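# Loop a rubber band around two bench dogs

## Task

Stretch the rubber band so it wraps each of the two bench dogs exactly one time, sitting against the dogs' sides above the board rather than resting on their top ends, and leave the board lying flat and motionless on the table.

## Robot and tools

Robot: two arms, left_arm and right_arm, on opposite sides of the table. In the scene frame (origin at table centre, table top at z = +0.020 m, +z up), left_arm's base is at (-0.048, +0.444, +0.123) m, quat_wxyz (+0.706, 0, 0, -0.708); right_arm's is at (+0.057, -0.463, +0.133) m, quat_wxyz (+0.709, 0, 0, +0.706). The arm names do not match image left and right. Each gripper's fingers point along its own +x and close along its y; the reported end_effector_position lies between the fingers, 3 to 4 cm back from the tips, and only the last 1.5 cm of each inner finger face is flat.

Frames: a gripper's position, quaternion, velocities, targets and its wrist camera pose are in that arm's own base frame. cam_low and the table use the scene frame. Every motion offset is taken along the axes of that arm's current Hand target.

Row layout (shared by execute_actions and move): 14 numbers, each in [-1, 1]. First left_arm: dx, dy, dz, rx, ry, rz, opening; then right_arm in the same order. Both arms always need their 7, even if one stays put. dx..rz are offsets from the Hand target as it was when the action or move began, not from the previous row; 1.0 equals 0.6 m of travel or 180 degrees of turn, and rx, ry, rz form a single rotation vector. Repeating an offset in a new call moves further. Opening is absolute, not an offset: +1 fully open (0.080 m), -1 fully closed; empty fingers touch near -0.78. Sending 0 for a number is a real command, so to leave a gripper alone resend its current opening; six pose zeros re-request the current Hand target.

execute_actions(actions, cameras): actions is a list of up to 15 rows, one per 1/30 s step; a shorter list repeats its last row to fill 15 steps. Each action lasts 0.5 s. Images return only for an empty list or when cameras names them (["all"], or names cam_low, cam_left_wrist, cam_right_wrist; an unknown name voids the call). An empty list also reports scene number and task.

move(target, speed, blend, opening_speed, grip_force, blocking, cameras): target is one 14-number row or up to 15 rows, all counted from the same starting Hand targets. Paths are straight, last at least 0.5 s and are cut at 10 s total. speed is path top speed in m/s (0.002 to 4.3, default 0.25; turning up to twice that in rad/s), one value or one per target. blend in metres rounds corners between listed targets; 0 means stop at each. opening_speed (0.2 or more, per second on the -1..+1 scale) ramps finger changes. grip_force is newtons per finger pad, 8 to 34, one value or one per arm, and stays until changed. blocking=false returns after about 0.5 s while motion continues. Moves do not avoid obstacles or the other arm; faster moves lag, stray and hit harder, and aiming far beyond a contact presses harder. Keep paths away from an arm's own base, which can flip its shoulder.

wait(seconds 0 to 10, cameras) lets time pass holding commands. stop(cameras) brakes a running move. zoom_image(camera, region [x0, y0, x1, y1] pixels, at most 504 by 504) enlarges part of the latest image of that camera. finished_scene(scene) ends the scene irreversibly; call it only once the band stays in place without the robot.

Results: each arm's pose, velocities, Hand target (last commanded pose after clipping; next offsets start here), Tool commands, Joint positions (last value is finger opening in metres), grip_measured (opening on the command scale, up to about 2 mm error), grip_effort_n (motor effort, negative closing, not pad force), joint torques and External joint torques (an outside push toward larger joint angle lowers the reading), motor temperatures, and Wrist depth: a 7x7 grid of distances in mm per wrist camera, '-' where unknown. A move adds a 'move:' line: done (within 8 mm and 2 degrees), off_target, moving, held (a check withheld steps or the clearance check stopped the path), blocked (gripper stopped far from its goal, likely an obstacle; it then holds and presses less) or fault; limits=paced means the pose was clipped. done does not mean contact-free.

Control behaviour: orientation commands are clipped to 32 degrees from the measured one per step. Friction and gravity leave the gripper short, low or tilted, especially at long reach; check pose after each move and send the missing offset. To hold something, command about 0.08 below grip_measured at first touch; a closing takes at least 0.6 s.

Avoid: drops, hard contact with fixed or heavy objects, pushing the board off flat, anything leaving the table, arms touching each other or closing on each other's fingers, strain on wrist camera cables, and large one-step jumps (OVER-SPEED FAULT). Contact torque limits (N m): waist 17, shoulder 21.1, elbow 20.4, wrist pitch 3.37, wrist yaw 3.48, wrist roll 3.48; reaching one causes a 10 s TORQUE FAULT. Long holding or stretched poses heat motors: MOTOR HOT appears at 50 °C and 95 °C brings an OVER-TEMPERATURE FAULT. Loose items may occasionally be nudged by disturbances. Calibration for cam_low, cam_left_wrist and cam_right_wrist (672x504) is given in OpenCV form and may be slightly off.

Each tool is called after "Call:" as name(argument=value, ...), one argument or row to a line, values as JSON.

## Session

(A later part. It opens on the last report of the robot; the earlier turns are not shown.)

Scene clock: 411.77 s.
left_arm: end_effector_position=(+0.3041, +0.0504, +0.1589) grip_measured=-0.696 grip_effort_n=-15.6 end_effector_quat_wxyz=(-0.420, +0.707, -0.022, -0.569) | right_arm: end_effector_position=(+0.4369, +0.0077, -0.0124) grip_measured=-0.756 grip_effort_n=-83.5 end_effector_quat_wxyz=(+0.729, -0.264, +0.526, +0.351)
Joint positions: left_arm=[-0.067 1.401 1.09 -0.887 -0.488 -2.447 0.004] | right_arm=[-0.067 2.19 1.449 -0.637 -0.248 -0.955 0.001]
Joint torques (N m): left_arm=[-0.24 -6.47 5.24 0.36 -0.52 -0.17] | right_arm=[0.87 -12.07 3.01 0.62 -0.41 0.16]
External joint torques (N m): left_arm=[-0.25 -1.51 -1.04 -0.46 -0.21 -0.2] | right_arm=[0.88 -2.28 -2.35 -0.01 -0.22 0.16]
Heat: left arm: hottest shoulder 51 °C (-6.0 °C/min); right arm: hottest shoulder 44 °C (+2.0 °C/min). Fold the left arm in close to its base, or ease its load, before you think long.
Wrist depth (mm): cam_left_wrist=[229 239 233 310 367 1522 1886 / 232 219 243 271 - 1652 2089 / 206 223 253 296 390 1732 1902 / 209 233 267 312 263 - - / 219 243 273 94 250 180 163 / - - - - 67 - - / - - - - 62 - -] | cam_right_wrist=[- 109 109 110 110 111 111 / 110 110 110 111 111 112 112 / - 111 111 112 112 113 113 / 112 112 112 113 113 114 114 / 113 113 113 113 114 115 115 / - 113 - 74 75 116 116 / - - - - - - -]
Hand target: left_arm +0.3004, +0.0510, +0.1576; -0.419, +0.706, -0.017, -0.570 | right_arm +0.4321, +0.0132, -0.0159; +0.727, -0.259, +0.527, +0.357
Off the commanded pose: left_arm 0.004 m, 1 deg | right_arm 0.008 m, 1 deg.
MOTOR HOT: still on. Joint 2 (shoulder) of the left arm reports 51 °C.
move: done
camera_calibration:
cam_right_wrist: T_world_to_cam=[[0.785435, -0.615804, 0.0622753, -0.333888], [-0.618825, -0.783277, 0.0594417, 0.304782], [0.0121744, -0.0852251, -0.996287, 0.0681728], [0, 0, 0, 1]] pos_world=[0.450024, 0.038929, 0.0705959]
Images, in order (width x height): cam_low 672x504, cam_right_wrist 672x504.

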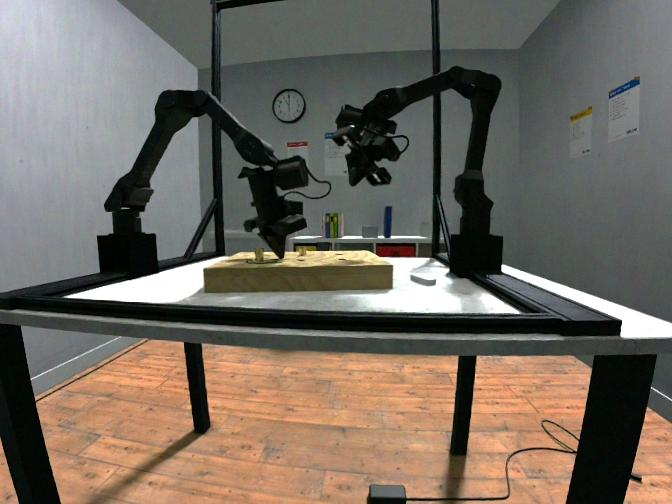

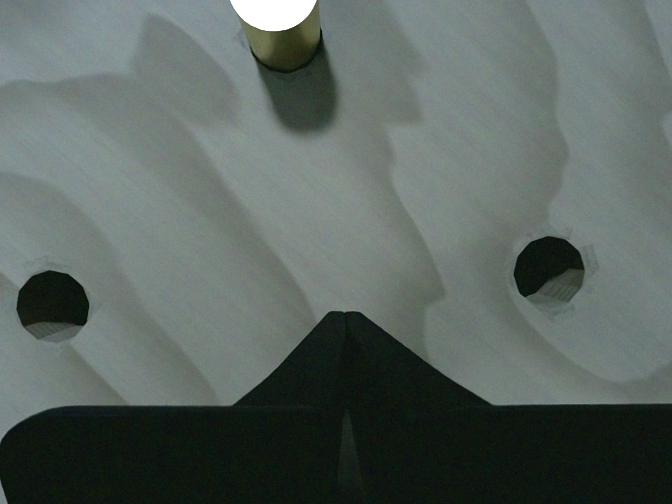

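Call:
move(
  target=[
    [0,0,0,0,0,0,-0.7,-0.055,0,0.018,0,0,0,-0.78],
    [0,0,0,0,0,0,-0.7,-0.0915,-0.0467,-0.094,0,0,0,-0.78],
  ],
  speed=0.12,
  cameras=["cam_low","cam_right_wrist"],
)

Scene clock: 422.23 s.
left_arm: end_effector_position=(+0.3041, +0.0504, +0.1589) grip_measured=-0.696 grip_effort_n=-15.6 end_effector_quat_wxyz=(-0.420, +0.707, -0.022, -0.569) | right_arm: end_effector_position=(+0.4129, -0.0621, +0.0151) grip_measured=-0.756 grip_effort_n=-83.5 end_effector_quat_wxyz=(+0.725, -0.257, +0.533, +0.352)
Joint positions: left_arm=[-0.067 1.401 1.09 -0.887 -0.488 -2.447 0.004] | right_arm=[-0.249 2.123 1.465 -0.787 -0.279 -1.133 0.001]
Joint torques (N m): left_arm=[-0.29 -6.58 5.13 0.37 -0.53 -0.19] | right_arm=[0.14 -13.32 3.9 0.02 -0.38 -0.14]
External joint torques (N m): left_arm=[-0.31 -1.62 -1.12 -0.44 -0.21 -0.22] | right_arm=[0.37 -3.89 -1.48 -0.48 -0.17 -0.14]
Heat: left arm: hottest shoulder 50 °C (-4.1 °C/min); right arm: hottest shoulder 45 °C (+2.0 °C/min). Fold the left arm in close to its base, or ease its load, before you think long.
Wrist depth (mm): cam_left_wrist=[230 235 233 307 - 1567 1920 / 232 218 243 275 - 1665 2010 / 208 223 253 294 396 1776 1837 / 210 233 266 312 369 277 1567 / 218 243 273 300 314 264 234 / - - - - 67 - - / - - - - 63 - -] | cam_right_wrist=[138 137 137 137 136 136 136 / 139 139 138 138 138 137 137 / 140 140 139 139 138 138 138 / 141 141 140 141 140 140 140 / 142 142 111 141 141 141 191 / 143 143 - 74 75 142 192 / - - - - - - -]
Hand target: left_arm +0.3004, +0.0510, +0.1576; -0.419, +0.706, -0.017, -0.570 | right_arm +0.4110, -0.0599, +0.0188; +0.727, -0.259, +0.527, +0.356
Off the commanded pose: left_arm 0.004 m, 1 deg | right_arm 0.005 m, 1 deg.
MOTOR HOT: still on. Joint 2 (shoulder) of the left arm reports 50 °C.
move: done
camera_calibration:
cam_right_wrist: T_world_to_cam=[[0.782069, -0.621711, 0.0429321, -0.358448], [-0.623138, -0.779246, 0.0668841, 0.235543], [-0.00812787, -0.0790606, -0.996837, 0.0987788], [0, 0, 0, 1]] pos_world=[0.42791, -0.031496, 0.0981013]
Images, in order (width x height): cam_low 672x504, cam_right_wrist 672x504.

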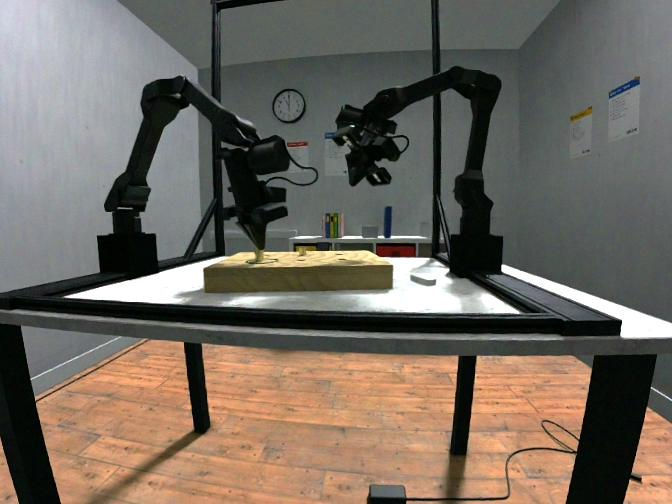

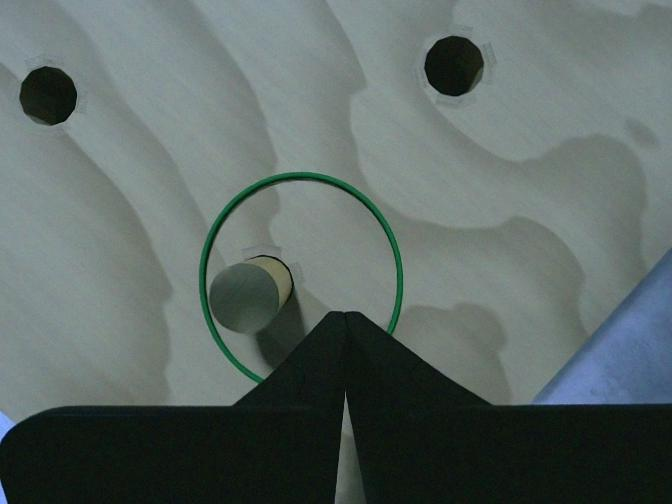

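Call:
move(
  target=[0,0,0,0,0,0,-0.7,0.0667,0,-0.0216,0,0,0,-0.78],
  speed=0.05,
  cameras=["cam_low","cam_right_wrist"],
)

Call:
zoom_image(
  camera="cam_low",
  region=[230, 220, 300, 276],
)

Scene clock: 426.67 s.
left_arm: end_effector_position=(+0.3041, +0.0504, +0.1589) grip_measured=-0.696 grip_effort_n=-15.6 end_effector_quat_wxyz=(-0.420, +0.707, -0.022, -0.569) | right_arm: end_effector_position=(+0.4159, -0.0622, -0.0127) grip_measured=-0.756 grip_effort_n=-83.5 end_effector_quat_wxyz=(+0.733, -0.263, +0.523, +0.348)
Joint positions: left_arm=[-0.067 1.401 1.09 -0.887 -0.488 -2.447 0.004] | right_arm=[-0.249 2.162 1.401 -0.655 -0.284 -1.133 0.001]
Joint torques (N m): left_arm=[-0.3 -6.47 5.11 0.36 -0.53 -0.19] | right_arm=[0.22 -9.24 3.36 0.76 -0.27 -0.11]
External joint torques (N m): left_arm=[-0.3 -1.55 -1.13 -0.46 -0.22 -0.22] | right_arm=[0.27 0.25 -1.87 0.21 -0.04 -0.11]
Heat: left arm: hottest shoulder 49 °C (-7.0 °C/min); right arm: hottest shoulder 45 °C (+1.0 °C/min). Fold the left arm in close to its base, or ease its load, before you think long.
Wrist depth (mm): cam_left_wrist=[226 238 231 317 374 1522 2049 / 233 217 244 270 382 1678 2069 / 207 223 255 294 391 1776 2049 / 210 232 267 313 357 289 204 / 218 243 274 301 255 251 249 / - - - - 67 - - / - - - - 62 - -] | cam_right_wrist=[110 110 111 111 112 112 112 / 110 111 111 112 112 113 113 / 111 111 112 112 113 113 114 / 112 112 112 113 113 114 114 / 113 112 113 113 114 115 115 / - 113 - 74 75 115 167 / - - - - - - -]
Hand target: left_arm +0.3004, +0.0510, +0.1576; -0.419, +0.706, -0.017, -0.570 | right_arm +0.4111, -0.0598, -0.0233; +0.727, -0.259, +0.527, +0.357
Off the commanded pose: left_arm 0.004 m, 1 deg | right_arm 0.012 m, 1 deg.
MOTOR HOT: still on. Joint 2 (shoulder) of the left arm reports 49 °C.
move: off_target (right_arm)
camera_calibration:
cam_right_wrist: T_world_to_cam=[[0.780912, -0.621028, 0.0670825, -0.358774], [-0.624299, -0.779522, 0.0509568, 0.239519], [0.0206467, -0.0816724, -0.996445, 0.0589409], [0, 0, 0, 1]] pos_world=[0.428486, -0.0312849, 0.0705937]
Images, in order (width x height): cam_low 672x504, cam_right_wrist 672x504.

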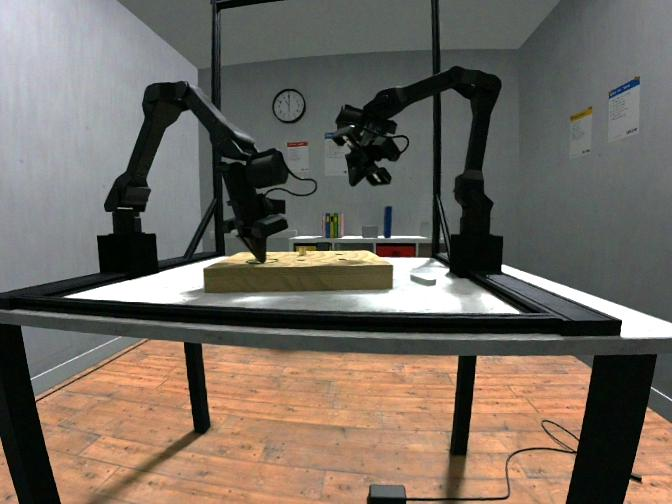

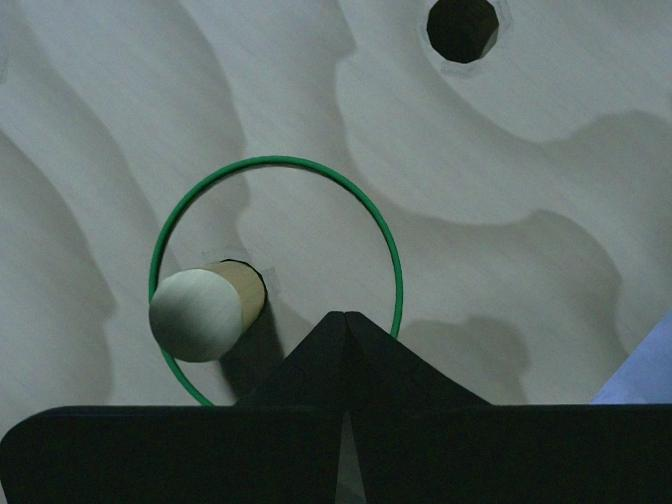

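Scaled by 7.200 from the camera's 672x504 image, which has a finer 960x720 frame.

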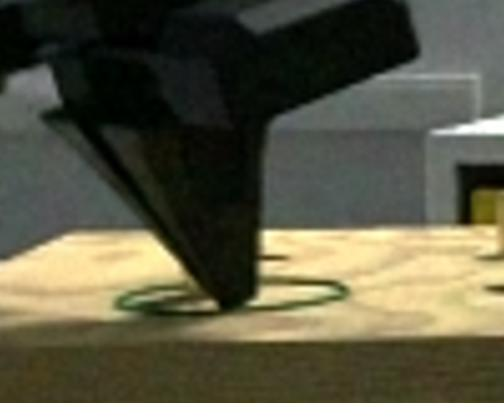

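Call:
move(
  target=[
    [0,0,0,0,0,0,-0.7,0.0005,-0.0165,0.0013,0,0,0,-0.78],
    [0,0,0,0,0,0,-0.7,0.0205,0.0013,0.074,0,0,0,-0.78],
    [0,0,0,0,0,0,-0.7,0.0317,0.0467,0.1135,0,0,0,-0.78],
  ],
  speed=0.05,
  blend=[0.004,0.01,0],
  cameras=["all"],
)

Call:
zoom_image(
  camera="cam_low",
  region=[230, 220, 300, 276],
)

Scene clock: 432.30 s.
left_arm: end_effector_position=(+0.3041, +0.0504, +0.1589) grip_measured=-0.696 grip_effort_n=-15.6 end_effector_quat_wxyz=(-0.420, +0.707, -0.022, -0.569) | right_arm: end_effector_position=(+0.4394, +0.0069, -0.0130) grip_measured=-0.756 grip_effort_n=-83.5 end_effector_quat_wxyz=(+0.733, -0.263, +0.522, +0.347)
Joint positions: left_arm=[-0.067 1.401 1.09 -0.887 -0.488 -2.447 0.004] | right_arm=[-0.069 2.192 1.446 -0.62 -0.25 -0.947 0.001]
Joint torques (N m): left_arm=[-0.29 -6.47 5.05 0.36 -0.53 -0.2] | right_arm=[1.06 -11.29 2.74 0.36 -0.4 0.16]
External joint torques (N m): left_arm=[-0.28 -1.52 -1.23 -0.47 -0.23 -0.23] | right_arm=[1.07 -1.4 -2.66 -0.3 -0.21 0.16]
Heat: left arm: hottest shoulder 49 °C (-9.1 °C/min); right arm: hottest shoulder 45 °C (+0.0 °C/min). Fold the left arm in close to its base, or ease its load, before you think long.
Wrist depth (mm): cam_left_wrist=[226 235 231 326 395 1555 2029 / 232 216 242 279 - 1761 2110 / 207 223 254 295 376 1837 1732 / 209 232 267 311 254 - 178 / 218 243 273 300 248 236 161 / - - - - 67 - - / - - - - 63 - -] | cam_right_wrist=[- 109 95 111 111 112 113 / 109 110 111 111 112 113 113 / - 111 111 112 113 114 114 / 111 111 112 113 113 114 115 / 112 112 113 113 115 115 116 / - 113 - 74 75 116 117 / - - - - - - -]
Hand target: left_arm +0.3004, +0.0510, +0.1576; -0.419, +0.706, -0.017, -0.570 | right_arm +0.4322, +0.0131, -0.0203; +0.727, -0.259, +0.527, +0.356
Off the commanded pose: left_arm 0.004 m, 1 deg | right_arm 0.012 m, 2 deg.
MOTOR HOT: still on. Joint 2 (shoulder) of the left arm reports 49 °C.
move: off_target (right_arm)
camera_calibration:
cam_left_wrist: T_world_to_cam=[[0.517381, 0.62467, 0.584896, -0.273013], [0.612374, -0.747684, 0.256841, -0.159549], [0.597758, 0.22529, -0.769369, 0.00770051], [0, 0, 0, 1]] pos_world=[0.234352, 0.0495162, 0.206587]
cam_right_wrist: T_world_to_cam=[[0.779199, -0.62291, 0.0695131, -0.33336], [-0.626377, -0.777856, 0.0509073, 0.308971], [0.0223606, -0.0832084, -0.996281, 0.0629831], [0, 0, 0, 1]] pos_world=[0.451878, 0.0379223, 0.0701929]

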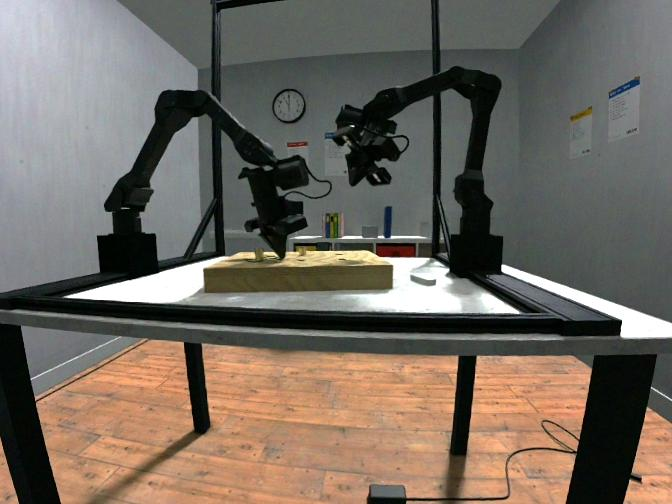

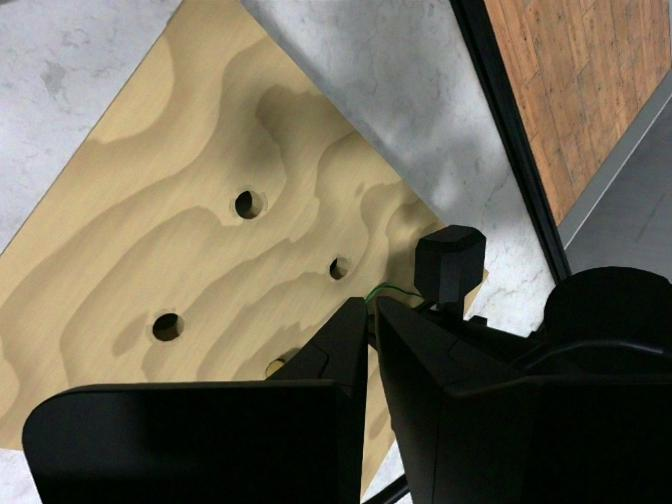

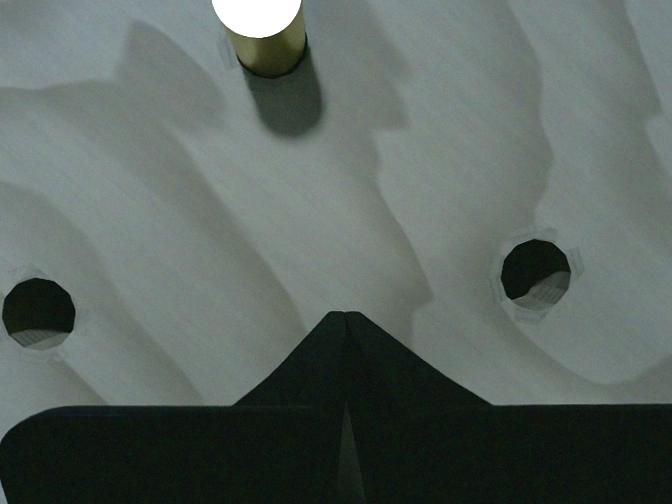

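Scaled by 7.200 from the camera's 672x504 image, which has a finer 960x720 frame.

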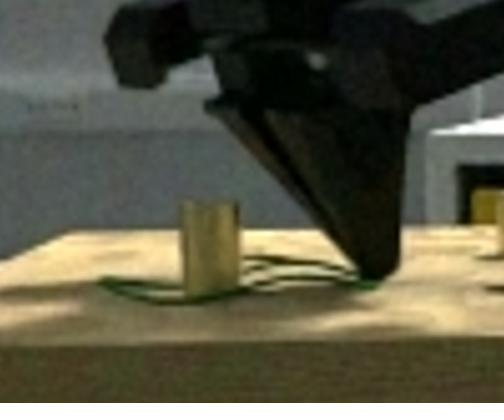

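Call:
zoom_image(
  camera="cam_left_wrist",
  region=[330, 240, 510, 330],
)

Call:
zoom_image(
  camera="cam_low",
  region=[238, 240, 288, 268],
)

Scaled by 2.800 from the camera's 672x504 image, which has a finer 960x720 frame.

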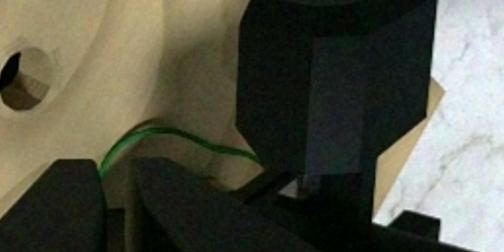

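Scaled by 10.080 from the camera's 672x504 image, which has a finer 960x720 frame.

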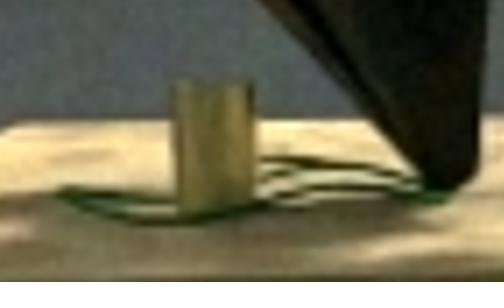

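Call:
move(
  target=[
    [0,0,0,0,0,0,-0.7,0.0088,0.022,0.027,-0.0227,0,0.0074,-0.78],
    [0,0,0,0,0,0,-0.7,0.0088,0.022,0.027,-0.0227,0,0.0074,-0.1],
  ],
  speed=0.05,
  opening_speed=0.6,
  cameras=["all"],
)

Call:
zoom_image(
  camera="cam_low",
  region=[238, 230, 318, 276],
)

Scene clock: 445.17 s.
left_arm: end_effector_position=(+0.3041, +0.0504, +0.1589) grip_measured=-0.696 grip_effort_n=-15.6 end_effector_quat_wxyz=(-0.420, +0.707, -0.022, -0.569) | right_arm: end_effector_position=(+0.4340, +0.0334, -0.0134) grip_measured=-0.104 grip_effort_n=21.2 end_effector_quat_wxyz=(+0.717, -0.277, +0.516, +0.379)
Joint positions: left_arm=[-0.067 1.401 1.09 -0.887 -0.488 -2.447 0.004] | right_arm=[-0.013 2.192 1.446 -0.64 -0.262 -0.967 0.03]
Joint torques (N m): left_arm=[-0.27 -6.49 5.09 0.37 -0.52 -0.19] | right_arm=[0.37 -10.31 4.36 0.89 -0.08 -0.12]
External joint torques (N m): left_arm=[-0.27 -1.5 -1.19 -0.45 -0.21 -0.22] | right_arm=[0.29 -0.45 -1.03 0.27 0.13 -0.12]
Motor temperatures (°C): left_arm=[23 48 30 27 28 24] | right_arm=[22 49 30 25 27 29]
Heat: left arm: hottest shoulder 48 °C (-8.1 °C/min); right arm: hottest shoulder 49 °C (+6.1 °C/min). Fold the left arm in close to its base, or ease its load, before you think long.
Wrist depth (mm): cam_left_wrist=[225 221 234 314 368 1626 1853 / 231 217 243 274 388 1705 2089 / 209 223 255 295 428 1869 1853 / 210 233 266 312 365 552 - / 218 243 274 94 233 - 164 / - - - - 67 - - / - - - - 63 - -] | cam_right_wrist=[110 110 111 111 111 111 112 / 111 111 111 111 112 112 112 / - 112 112 112 112 113 113 / 112 112 113 113 113 113 114 / 113 113 113 114 114 114 115 / - - 73 115 85 70 117 / - - 115 115 115 - -]
Hand target: left_arm +0.3004, +0.0510, +0.1576; -0.419, +0.706, -0.017, -0.570 | right_arm +0.4322, +0.0348, -0.0203; +0.713, -0.278, +0.517, +0.384
Off the commanded pose: left_arm 0.004 m, 1 deg | right_arm 0.007 m, 1 deg.
MOTOR HOT: still on. Joint 2 (shoulder) of the left arm reports 48 °C.
move: done; target 2's new opening was sent with right_arm's hand 0.012 m and 2 deg from that target
camera_calibration:
cam_left_wrist: T_world_to_cam=[[0.517381, 0.62467, 0.584896, -0.273013], [0.612374, -0.747684, 0.256841, -0.159549], [0.597758, 0.22529, -0.769369, 0.00770051], [0, 0, 0, 1]] pos_world=[0.234352, 0.0495162, 0.206587]
cam_right_wrist: T_world_to_cam=[[0.825921, -0.56133, 0.0525627, -0.335249], [-0.563613, -0.824378, 0.0523506, 0.300554], [0.0139456, -0.0728625, -0.997244, 0.0682988], [0, 0, 0, 1]] pos_world=[0.445333, 0.064561, 0.069998]

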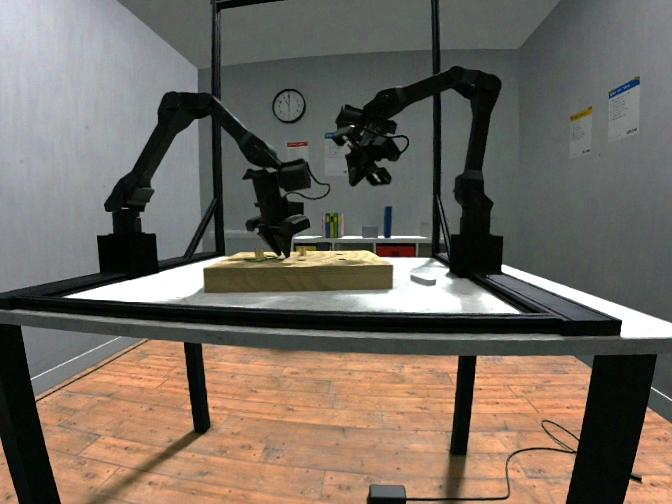

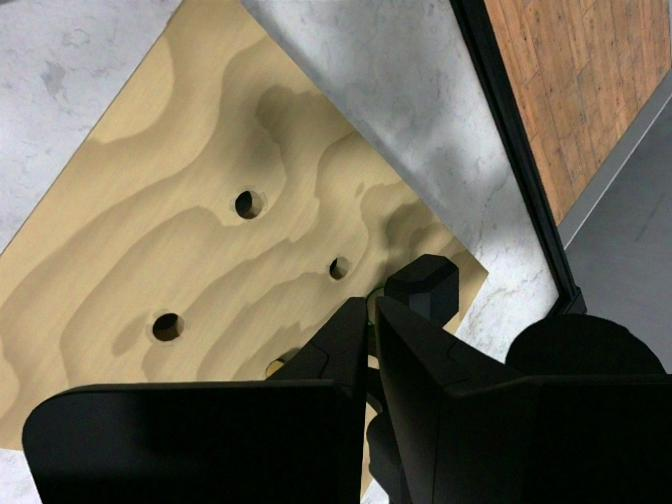

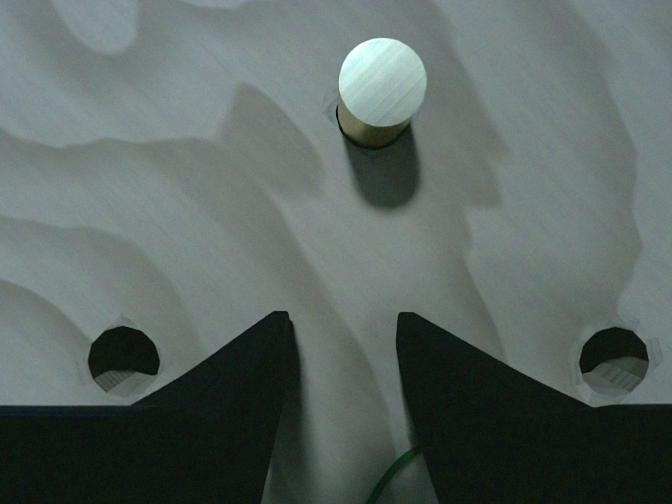

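Scaled by 6.300 from the camera's 672x504 image, which has a finer 960x720 frame.

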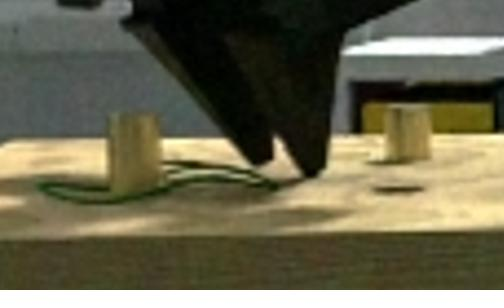

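Call:
move(
  target=[0,0,0,0,0,0,-0.7,-0.1,0,0.0,0,0,0,-0.3],
  speed=0.1,
  cameras=["all"],
)

Call:
zoom_image(
  camera="cam_low",
  region=[238, 230, 318, 276],
)

Scene clock: 453.17 s.
left_arm: end_effector_position=(+0.3041, +0.0504, +0.1589) grip_measured=-0.696 grip_effort_n=-15.1 end_effector_quat_wxyz=(-0.420, +0.707, -0.022, -0.569) | right_arm: end_effector_position=(+0.4172, +0.0185, +0.0287) grip_measured=-0.297 grip_effort_n=-16.0 end_effector_quat_wxyz=(+0.707, -0.273, +0.529, +0.383)
Joint positions: left_arm=[-0.067 1.401 1.09 -0.887 -0.488 -2.447 0.004] | right_arm=[-0.049 2.092 1.475 -0.813 -0.262 -1.007 0.022]
Joint torques (N m): left_arm=[-0.29 -6.57 5.16 0.37 -0.5 -0.18] | right_arm=[-0.13 -12.76 6.64 0.03 -0.38 -0.14]
External joint torques (N m): left_arm=[-0.26 -1.65 -1.04 -0.43 -0.2 -0.21] | right_arm=[-0.13 -3.35 1.05 -0.52 -0.17 -0.14]
Heat: left arm: hottest shoulder 47 °C (-7.1 °C/min); right arm: hottest shoulder 50 °C (+8.1 °C/min). Fold the right arm in close to its base, or ease its load, before you think long.
Wrist depth (mm): cam_left_wrist=[227 219 233 - 389 1544 1902 / 233 216 243 282 - 1665 2029 / 209 224 253 296 - 2507 2316 / 210 233 265 312 371 - - / 219 243 274 299 220 227 1626 / - - - - 67 - - / - - - - 63 - -] | cam_right_wrist=[150 149 149 148 147 147 146 / 152 151 151 150 149 149 147 / 154 153 152 151 151 150 149 / 155 155 154 153 153 152 151 / 157 157 155 155 154 153 153 / 158 158 - 156 81 155 154 / - - - 158 - - -]
Hand target: left_arm +0.3004, +0.0510, +0.1576; -0.419, +0.706, -0.017, -0.570 | right_arm +0.4219, +0.0192, +0.0368; +0.713, -0.278, +0.517, +0.383
Off the commanded pose: left_arm 0.004 m, 1 deg | right_arm 0.009 m, 2 deg.
MOTOR HOT: joint 2 (shoulder) of the right arm reports 50 °C; the controller stops that arm at 95 °C. To cool a motor, set the load down, stop pushing, or move to a pose that needs little force.
MOTOR HOT: cleared for the motors of the left arm.
move: off_target (right_arm)
camera_calibration:
cam_left_wrist: T_world_to_cam=[[0.517381, 0.62467, 0.584896, -0.273013], [0.612374, -0.747684, 0.256841, -0.159549], [0.597758, 0.22529, -0.769369, 0.00770051], [0, 0, 0, 1]] pos_world=[0.234352, 0.0495162, 0.206587]
cam_right_wrist: T_world_to_cam=[[0.828311, -0.559623, 0.0268697, -0.332284], [-0.559896, -0.82506, 0.0761154, 0.274371], [-0.0204268, -0.0780914, -0.996737, 0.123764], [0, 0, 0, 1]] pos_world=[0.431382, 0.0500831, 0.111404]

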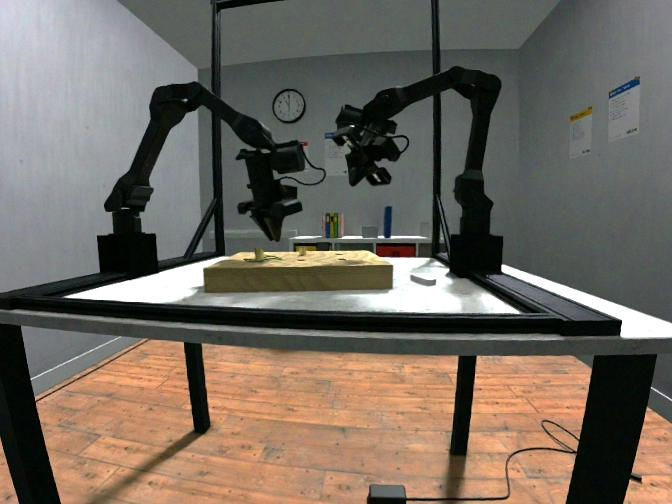

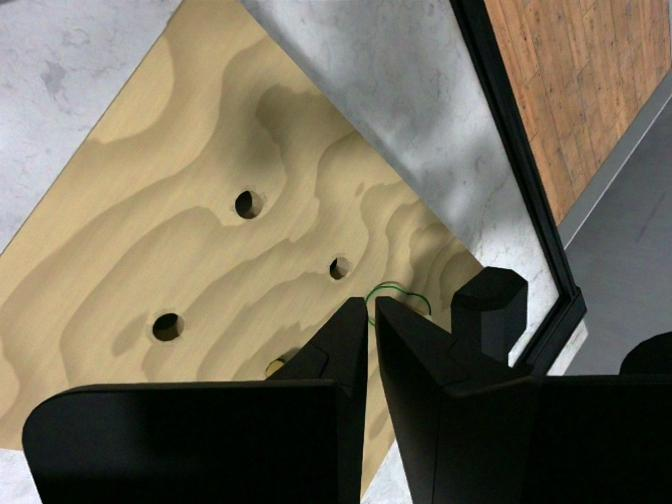

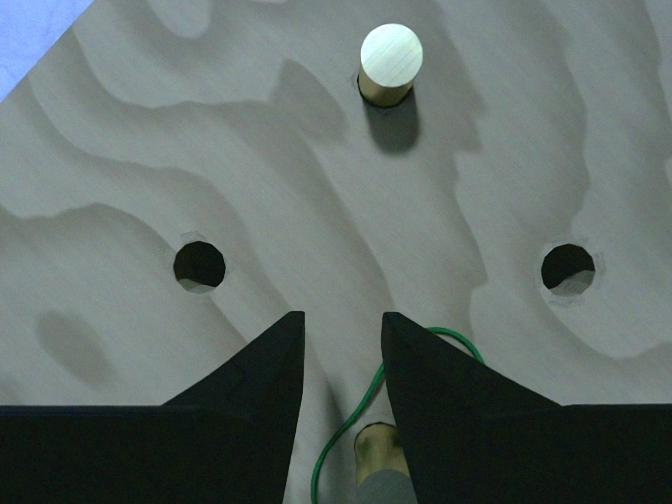

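Scaled by 6.300 from the camera's 672x504 image, which has a finer 960x720 frame.

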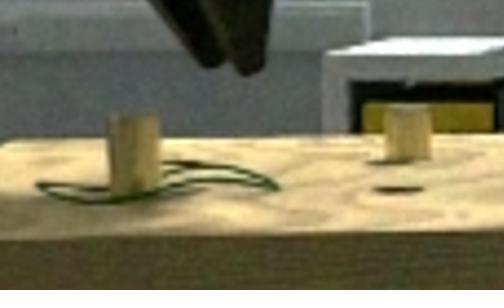

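Call:
execute_actions(
  actions=[],
)

Call:
zoom_image(
  camera="cam_low",
  region=[238, 230, 318, 276],
)

Call:
zoom_image(
  camera="cam_right_wrist",
  region=[220, 120, 672, 504],
)

Scene clock: 471.90 s.
left_arm: end_effector_position=(+0.3041, +0.0504, +0.1589) grip_measured=-0.696 grip_effort_n=-15.6 end_effector_quat_wxyz=(-0.420, +0.707, -0.022, -0.569) | right_arm: end_effector_position=(+0.4172, +0.0185, +0.0287) grip_measured=-0.297 grip_effort_n=-16.0 end_effector_quat_wxyz=(+0.707, -0.273, +0.529, +0.383)
Joint positions: left_arm=[-0.067 1.401 1.09 -0.887 -0.488 -2.447 0.004] | right_arm=[-0.049 2.092 1.475 -0.813 -0.262 -1.007 0.022]
Joint velocities: within noise
Joint torques (N m): left_arm=[-0.15 -6.48 5.17 0.36 -0.53 -0.18] | right_arm=[0 -12.8 6.72 0.05 -0.36 -0.12]
External joint torques (N m): left_arm=[-0.15 -1.5 -1.11 -0.45 -0.22 -0.22] | right_arm=[-0.04 -3.34 1.13 -0.49 -0.15 -0.12]
Motor temperatures (°C): left_arm=[23 46 30 26 28 24] | right_arm=[22 56 33 25 27 29]
Heat: left arm: hottest shoulder 46 °C (-5.0 °C/min); right arm: hottest shoulder 56 °C (+12.0 °C/min). Fold the right arm in close to its base, or ease its load, before you think long.
Wrist depth (mm): cam_left_wrist=[227 236 233 303 - 1533 1937 / 232 215 243 271 - 1718 2069 / 209 223 254 295 405 1821 2089 / 209 232 268 311 371 546 - / 218 243 273 301 219 238 - / - - - - 67 - - / - - - - 62 - -] | cam_right_wrist=[151 150 149 148 147 147 146 / 152 151 151 150 149 148 148 / 154 153 153 152 151 150 150 / 156 155 154 153 153 152 151 / 157 157 156 155 153 153 153 / 159 158 - 157 81 155 154 / - - - 158 - - -]
Hand target: left_arm +0.3004, +0.0510, +0.1576; -0.419, +0.706, -0.017, -0.570 | right_arm +0.4219, +0.0192, +0.0368; +0.713, -0.278, +0.517, +0.383
Tool commands: left_gripper/opening=-0.7 right_gripper/opening=-0.3
Off the commanded pose: left_arm 0.004 m, 1 deg | right_arm 0.009 m, 2 deg.
MOTOR HOT: still on. Joint 2 (shoulder) of the right arm reports 56 °C.
camera_calibration:
cam_left_wrist: T_world_to_cam=[[0.517381, 0.62467, 0.584896, -0.273013], [0.612374, -0.747684, 0.256841, -0.159549], [0.597758, 0.22529, -0.769369, 0.00770051], [0, 0, 0, 1]] pos_world=[0.234352, 0.0495162, 0.206587]
cam_right_wrist: T_world_to_cam=[[0.828311, -0.559623, 0.0268697, -0.332284], [-0.559896, -0.82506, 0.0761154, 0.274371], [-0.0204268, -0.0780914, -0.996737, 0.123764], [0, 0, 0, 1]] pos_world=[0.431382, 0.0500831, 0.111404]

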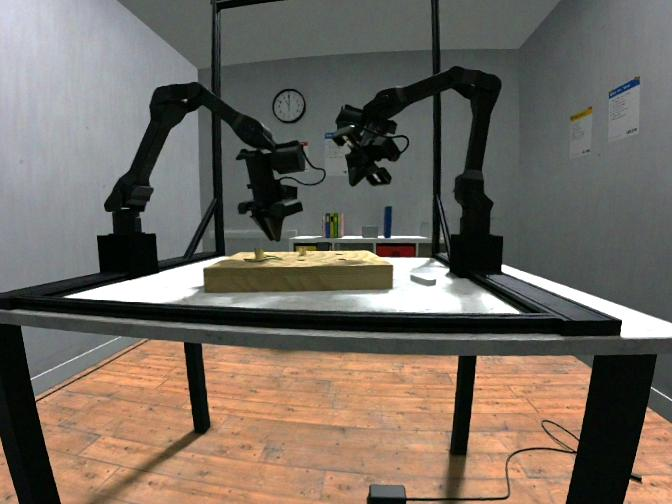

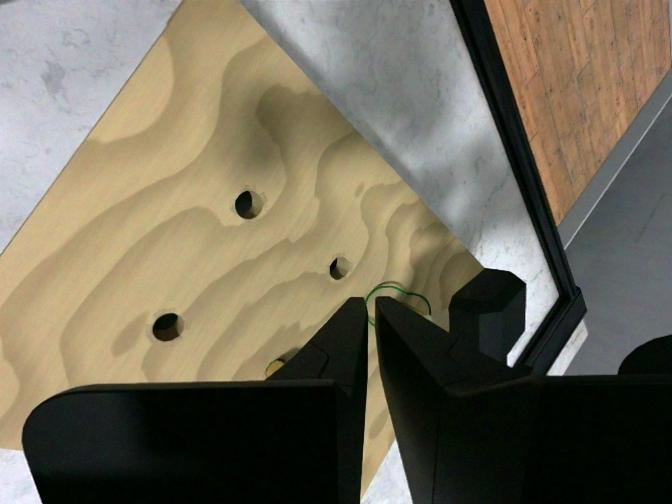

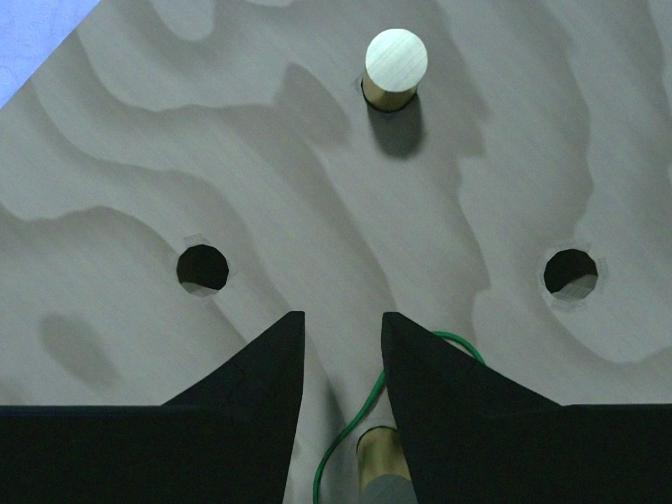

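Scaled by 6.300 from the camera's 672x504 image, which has a finer 960x720 frame.

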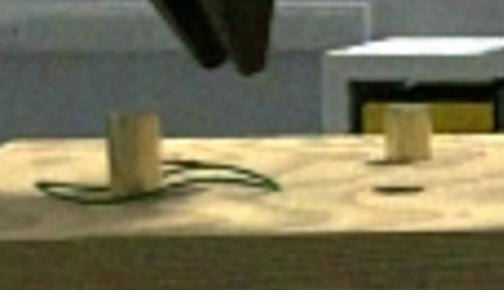

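Scaled by 1.115 from the camera's 672x504 image, which has a finer 960x720 frame.

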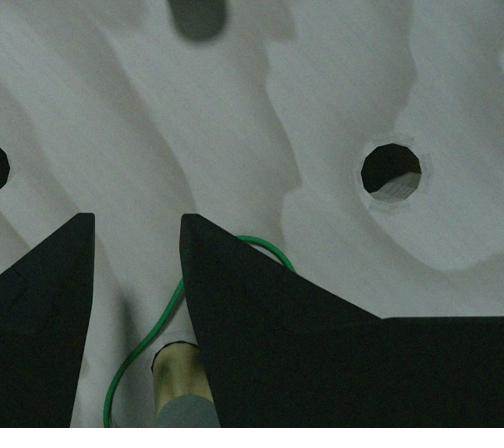

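Call:
move(
  target=[0,0,0,0,0,0,-0.7,-0.03,-0.061,-0.0093,0.496,0.079,-0.079,-0.4],
  cameras=["cam_right_wrist","cam_low"],
)

Call:
zoom_image(
  camera="cam_low",
  region=[238, 230, 318, 276],
)

Scene clock: 494.23 s.
left_arm: end_effector_position=(+0.3041, +0.0504, +0.1589) grip_measured=-0.696 grip_effort_n=-15.6 end_effector_quat_wxyz=(-0.420, +0.707, -0.022, -0.569) | right_arm: end_effector_position=(+0.4431, -0.0083, +0.0551) grip_measured=-0.397 grip_effort_n=-16.0 end_effector_quat_wxyz=(+0.677, +0.202, +0.679, -0.199)
Joint positions: left_arm=[-0.067 1.401 1.09 -0.887 -0.488 -2.447 0.004] | right_arm=[-0.02 2.285 1.927 -1.214 -0.005 0.554 0.017]
Joint torques (N m): left_arm=[-0.23 -6.53 5.17 0.4 -0.48 -0.21] | right_arm=[-0.07 -11 7.25 -0.13 0.1 0.24]
External joint torques (N m): left_arm=[-0.24 -1.58 -1.07 -0.41 -0.17 -0.24] | right_arm=[-0.07 -0.34 1.58 -0.47 0.08 0.24]
Motor temperatures (°C): left_arm=[23 46 30 26 28 24] | right_arm=[22 59 34 25 27 28]
Heat: left arm: hottest shoulder 46 °C (-2.0 °C/min); right arm: hottest shoulder 59 °C (+13.2 °C/min). Fold the right arm in close to its base, or ease its load, before you think long.
Wrist depth (mm): cam_left_wrist=[227 216 232 - 387 1490 1955 / 234 216 243 282 405 1665 1991 / 206 223 254 296 389 1806 1937 / 210 232 264 304 371 498 1602 / 219 243 261 119 93 165 176 / - - - - 67 - - / - - - - 63 - -] | cam_right_wrist=[139 141 143 145 147 152 197 / 148 149 151 153 156 158 209 / 157 159 161 164 166 169 176 / 168 170 173 175 178 181 185 / 175 182 183 187 164 197 199 / 192 192 - 200 82 206 - / - - - 222 - - -]
Hand target: left_arm +0.3005, +0.0510, +0.1577; -0.419, +0.706, -0.017, -0.570 | right_arm +0.4464, -0.0099, +0.0521; +0.677, +0.204, +0.677, -0.204
Off the commanded pose: left_arm 0.004 m, 1 deg | right_arm 0.005 m, 1 deg.
MOTOR HOT: still on. Joint 2 (shoulder) of the right arm reports 59 °C.
move: done
camera_calibration:
cam_right_wrist: T_world_to_cam=[[-0.533952, -0.84452, 0.0410102, 0.231108], [-0.778241, 0.50985, 0.366598, 0.35661], [-0.330508, 0.16383, -0.929475, 0.284267], [0, 0, 0, 1]] pos_world=[0.494882, -0.0332136, 0.124009]
Images, in order (width x height): cam_low 672x504, cam_right_wrist 672x504.

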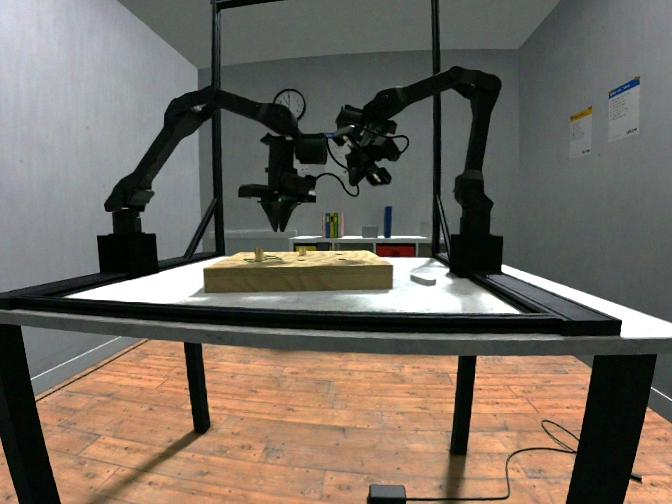

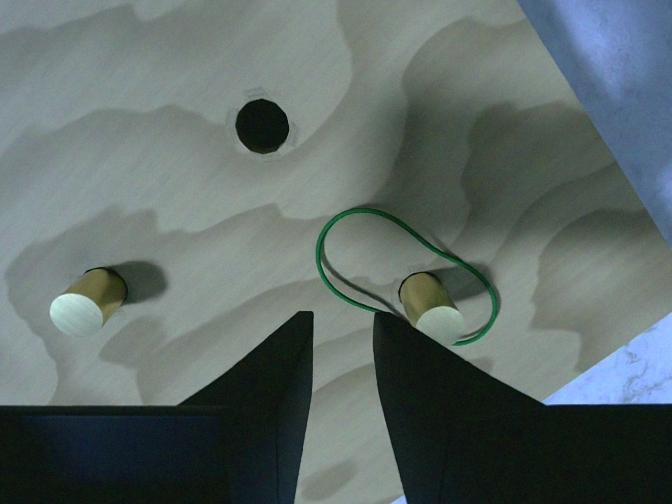

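Scaled by 6.300 from the camera's 672x504 image, which has a finer 960x720 frame.

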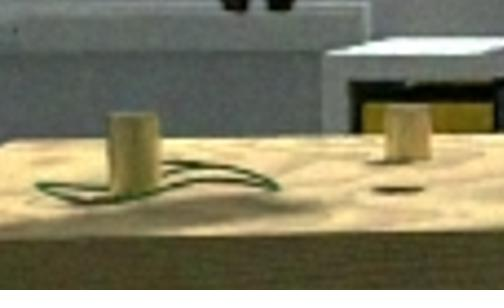

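Call:
move(
  target=[0,0,0,0,0,0,-0.7,0.10,0.010,-0.0045,0,0,0,-0.4],
  speed=0.1,
  cameras=["cam_right_wrist","cam_low"],
)

Call:
zoom_image(
  camera="cam_low",
  region=[238, 230, 318, 276],
)

Scene clock: 501.63 s.
left_arm: end_effector_position=(+0.3040, +0.0504, +0.1587) grip_measured=-0.696 grip_effort_n=-15.1 end_effector_quat_wxyz=(-0.420, +0.707, -0.022, -0.569) | right_arm: end_effector_position=(+0.4500, -0.0036, +0.0004) grip_measured=-0.397 grip_effort_n=-16.0 end_effector_quat_wxyz=(+0.682, +0.205, +0.673, -0.199)
Joint positions: left_arm=[-0.067 1.401 1.089 -0.887 -0.488 -2.447 0.004] | right_arm=[-0.01 2.349 1.816 -1.023 -0.005 0.57 0.017]
Joint torques (N m): left_arm=[-0.29 -6.44 5.18 0.38 -0.52 -0.2] | right_arm=[0.28 -11.48 4.06 0.42 0.09 0.2]
External joint torques (N m): left_arm=[-0.3 -1.45 -1.09 -0.43 -0.21 -0.23] | right_arm=[0.35 -0.62 -1.43 0.07 0.07 0.2]
Motor temperatures (°C): left_arm=[23 45 30 26 28 24] | right_arm=[22 56 34 25 26 28]
Heat: left arm: hottest shoulder 45 °C (-3.0 °C/min); right arm: hottest shoulder 56 °C (+8.0 °C/min). Fold the right arm in close to its base, or ease its load, before you think long.
Wrist depth (mm): cam_left_wrist=[225 238 233 319 - 1555 1869 / 231 218 242 268 - 2049 2049 / 206 221 252 292 419 1837 1746 / 209 233 258 301 211 227 - / 218 243 275 93 93 135 125 / - - - - 67 - - / - - - - 62 - -] | cam_right_wrist=[- 94 95 95 96 99 100 / - 99 101 102 104 104 106 / 105 105 109 108 110 111 113 / 112 113 115 115 117 119 121 / 119 120 121 123 125 127 130 / - 127 - 132 82 135 138 / - - - 145 - - -]
Hand target: left_arm +0.3004, +0.0511, +0.1576; -0.419, +0.706, -0.017, -0.570 | right_arm +0.4475, -0.0035, -0.0078; +0.677, +0.204, +0.677, -0.204
Off the commanded pose: left_arm 0.004 m, 1 deg | right_arm 0.009 m, 1 deg.
MOTOR HOT: still on. Joint 2 (shoulder) of the right arm reports 56 °C.
move: off_target (right_arm)
camera_calibration:
cam_right_wrist: T_world_to_cam=[[-0.538403, -0.842042, 0.0329794, 0.243042], [-0.781299, 0.513462, 0.354866, 0.381027], [-0.315745, 0.165294, -0.934335, 0.228243], [0, 0, 0, 1]] pos_world=[0.500617, -0.0287188, 0.0700268]
Images, in order (width x height): cam_low 672x504, cam_right_wrist 672x504.

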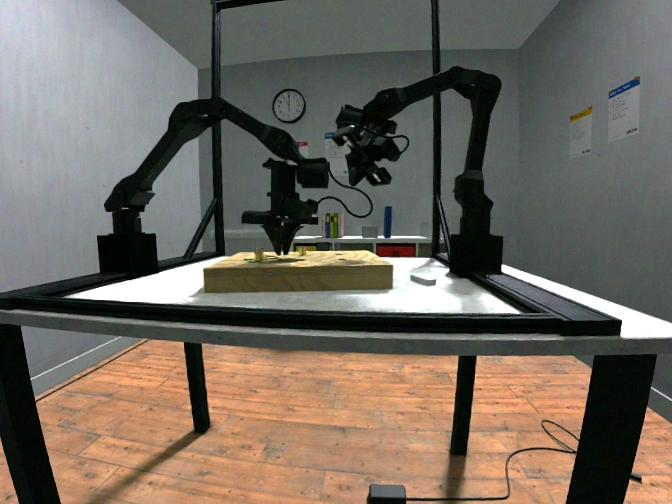

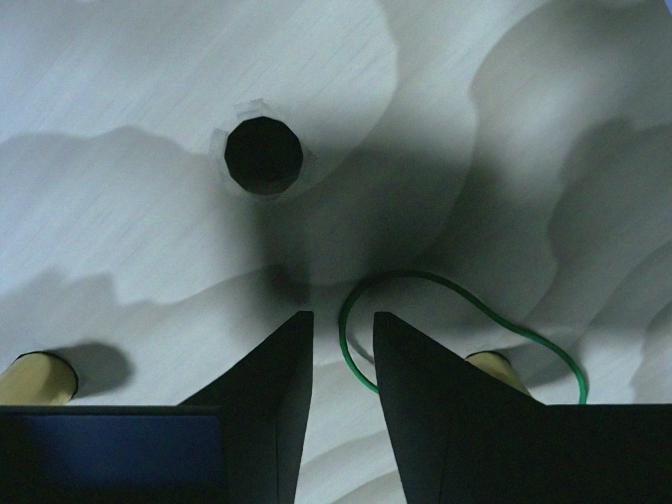

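Scaled by 6.300 from the camera's 672x504 image, which has a finer 960x720 frame.

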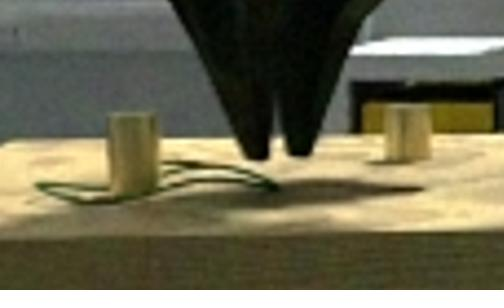

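Call:
move(
  target=[0,0,0,0,0,0,-0.7,0.026,-0.003,-0.006,0,0,0,-0.4],
  speed=0.05,
  cameras=["cam_right_wrist"],
)

Call:
zoom_image(
  camera="cam_right_wrist",
  region=[236, 212, 436, 400],
)

Scene clock: 506.07 s.
left_arm: end_effector_position=(+0.3040, +0.0504, +0.1587) grip_measured=-0.696 grip_effort_n=-15.6 end_effector_quat_wxyz=(-0.420, +0.707, -0.022, -0.569) | right_arm: end_effector_position=(+0.4480, -0.0036, -0.0114) grip_measured=-0.397 grip_effort_n=-15.6 end_effector_quat_wxyz=(+0.685, +0.206, +0.670, -0.199)
Joint positions: left_arm=[-0.067 1.401 1.089 -0.887 -0.488 -2.447 0.004] | right_arm=[-0.01 2.35 1.768 -0.967 -0.005 0.571 0.017]
Joint torques (N m): left_arm=[-0.2 -6.53 5.12 0.38 -0.49 -0.2] | right_arm=[0.42 -10.81 3.32 0.8 0.05 0.19]
External joint torques (N m): left_arm=[-0.23 -1.59 -1.11 -0.43 -0.18 -0.23] | right_arm=[0.36 0.04 -2.1 0.46 0.03 0.19]
Motor temperatures (°C): left_arm=[23 45 30 26 28 24] | right_arm=[22 57 34 25 26 28]
Heat: left arm: hottest shoulder 45 °C (-3.0 °C/min); right arm: hottest shoulder 57 °C (+8.1 °C/min). Fold the right arm in close to its base, or ease its load, before you think long.
Wrist depth (mm): cam_left_wrist=[225 236 231 313 362 1578 1869 / 235 217 242 274 - 1469 2131 / 206 222 254 291 417 - 1869 / 210 232 258 301 225 161 - / 218 242 273 94 128 139 128 / - - - - 67 - - / - - - - 62 - -] | cam_right_wrist=[- 86 86 88 88 90 90 / - 91 91 93 94 95 96 / - 96 100 99 100 101 102 / - 102 105 106 106 109 109 / 109 109 110 111 112 115 118 / - 115 - 117 82 121 124 / - - - 131 - - -]
Hand target: left_arm +0.3004, +0.0511, +0.1576; -0.419, +0.706, -0.017, -0.570 | right_arm +0.4434, -0.0031, -0.0234; +0.677, +0.204, +0.677, -0.204
Off the commanded pose: left_arm 0.004 m, 1 deg | right_arm 0.013 m, 1 deg.
MOTOR HOT: still on. Joint 2 (shoulder) of the right arm reports 57 °C.
move: off_target (right_arm)
camera_calibration:
cam_right_wrist: T_world_to_cam=[[-0.539948, -0.841203, 0.0288502, 0.242951], [-0.783271, 0.51472, 0.348639, 0.384448], [-0.308126, 0.165649, -0.936813, 0.213146], [0, 0, 0, 1]] pos_world=[0.497984, -0.0288199, 0.0586355]
Images, in order (width x height): cam_right_wrist 672x504.

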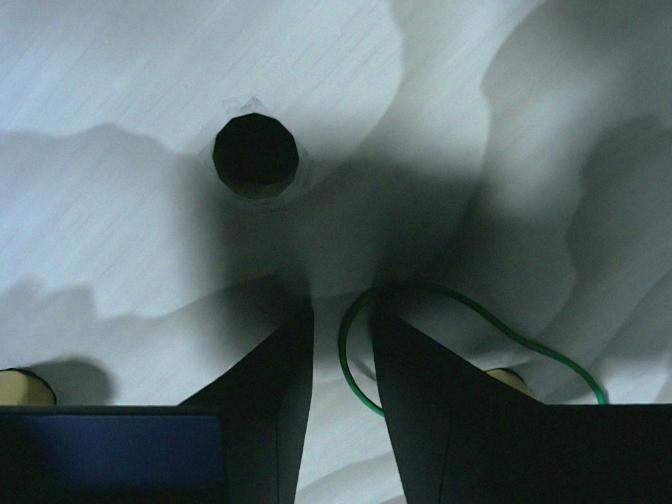

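Scaled by 2.520 from the camera's 672x504 image, which has a finer 960x720 frame.

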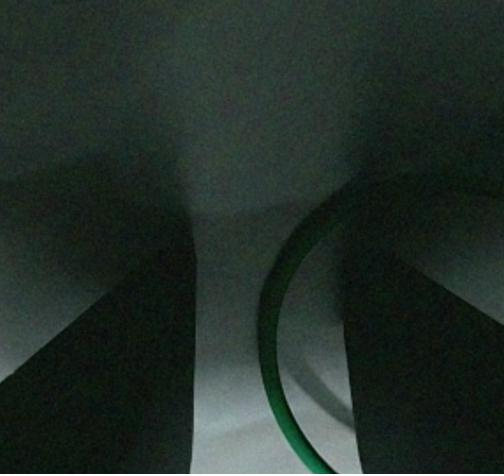

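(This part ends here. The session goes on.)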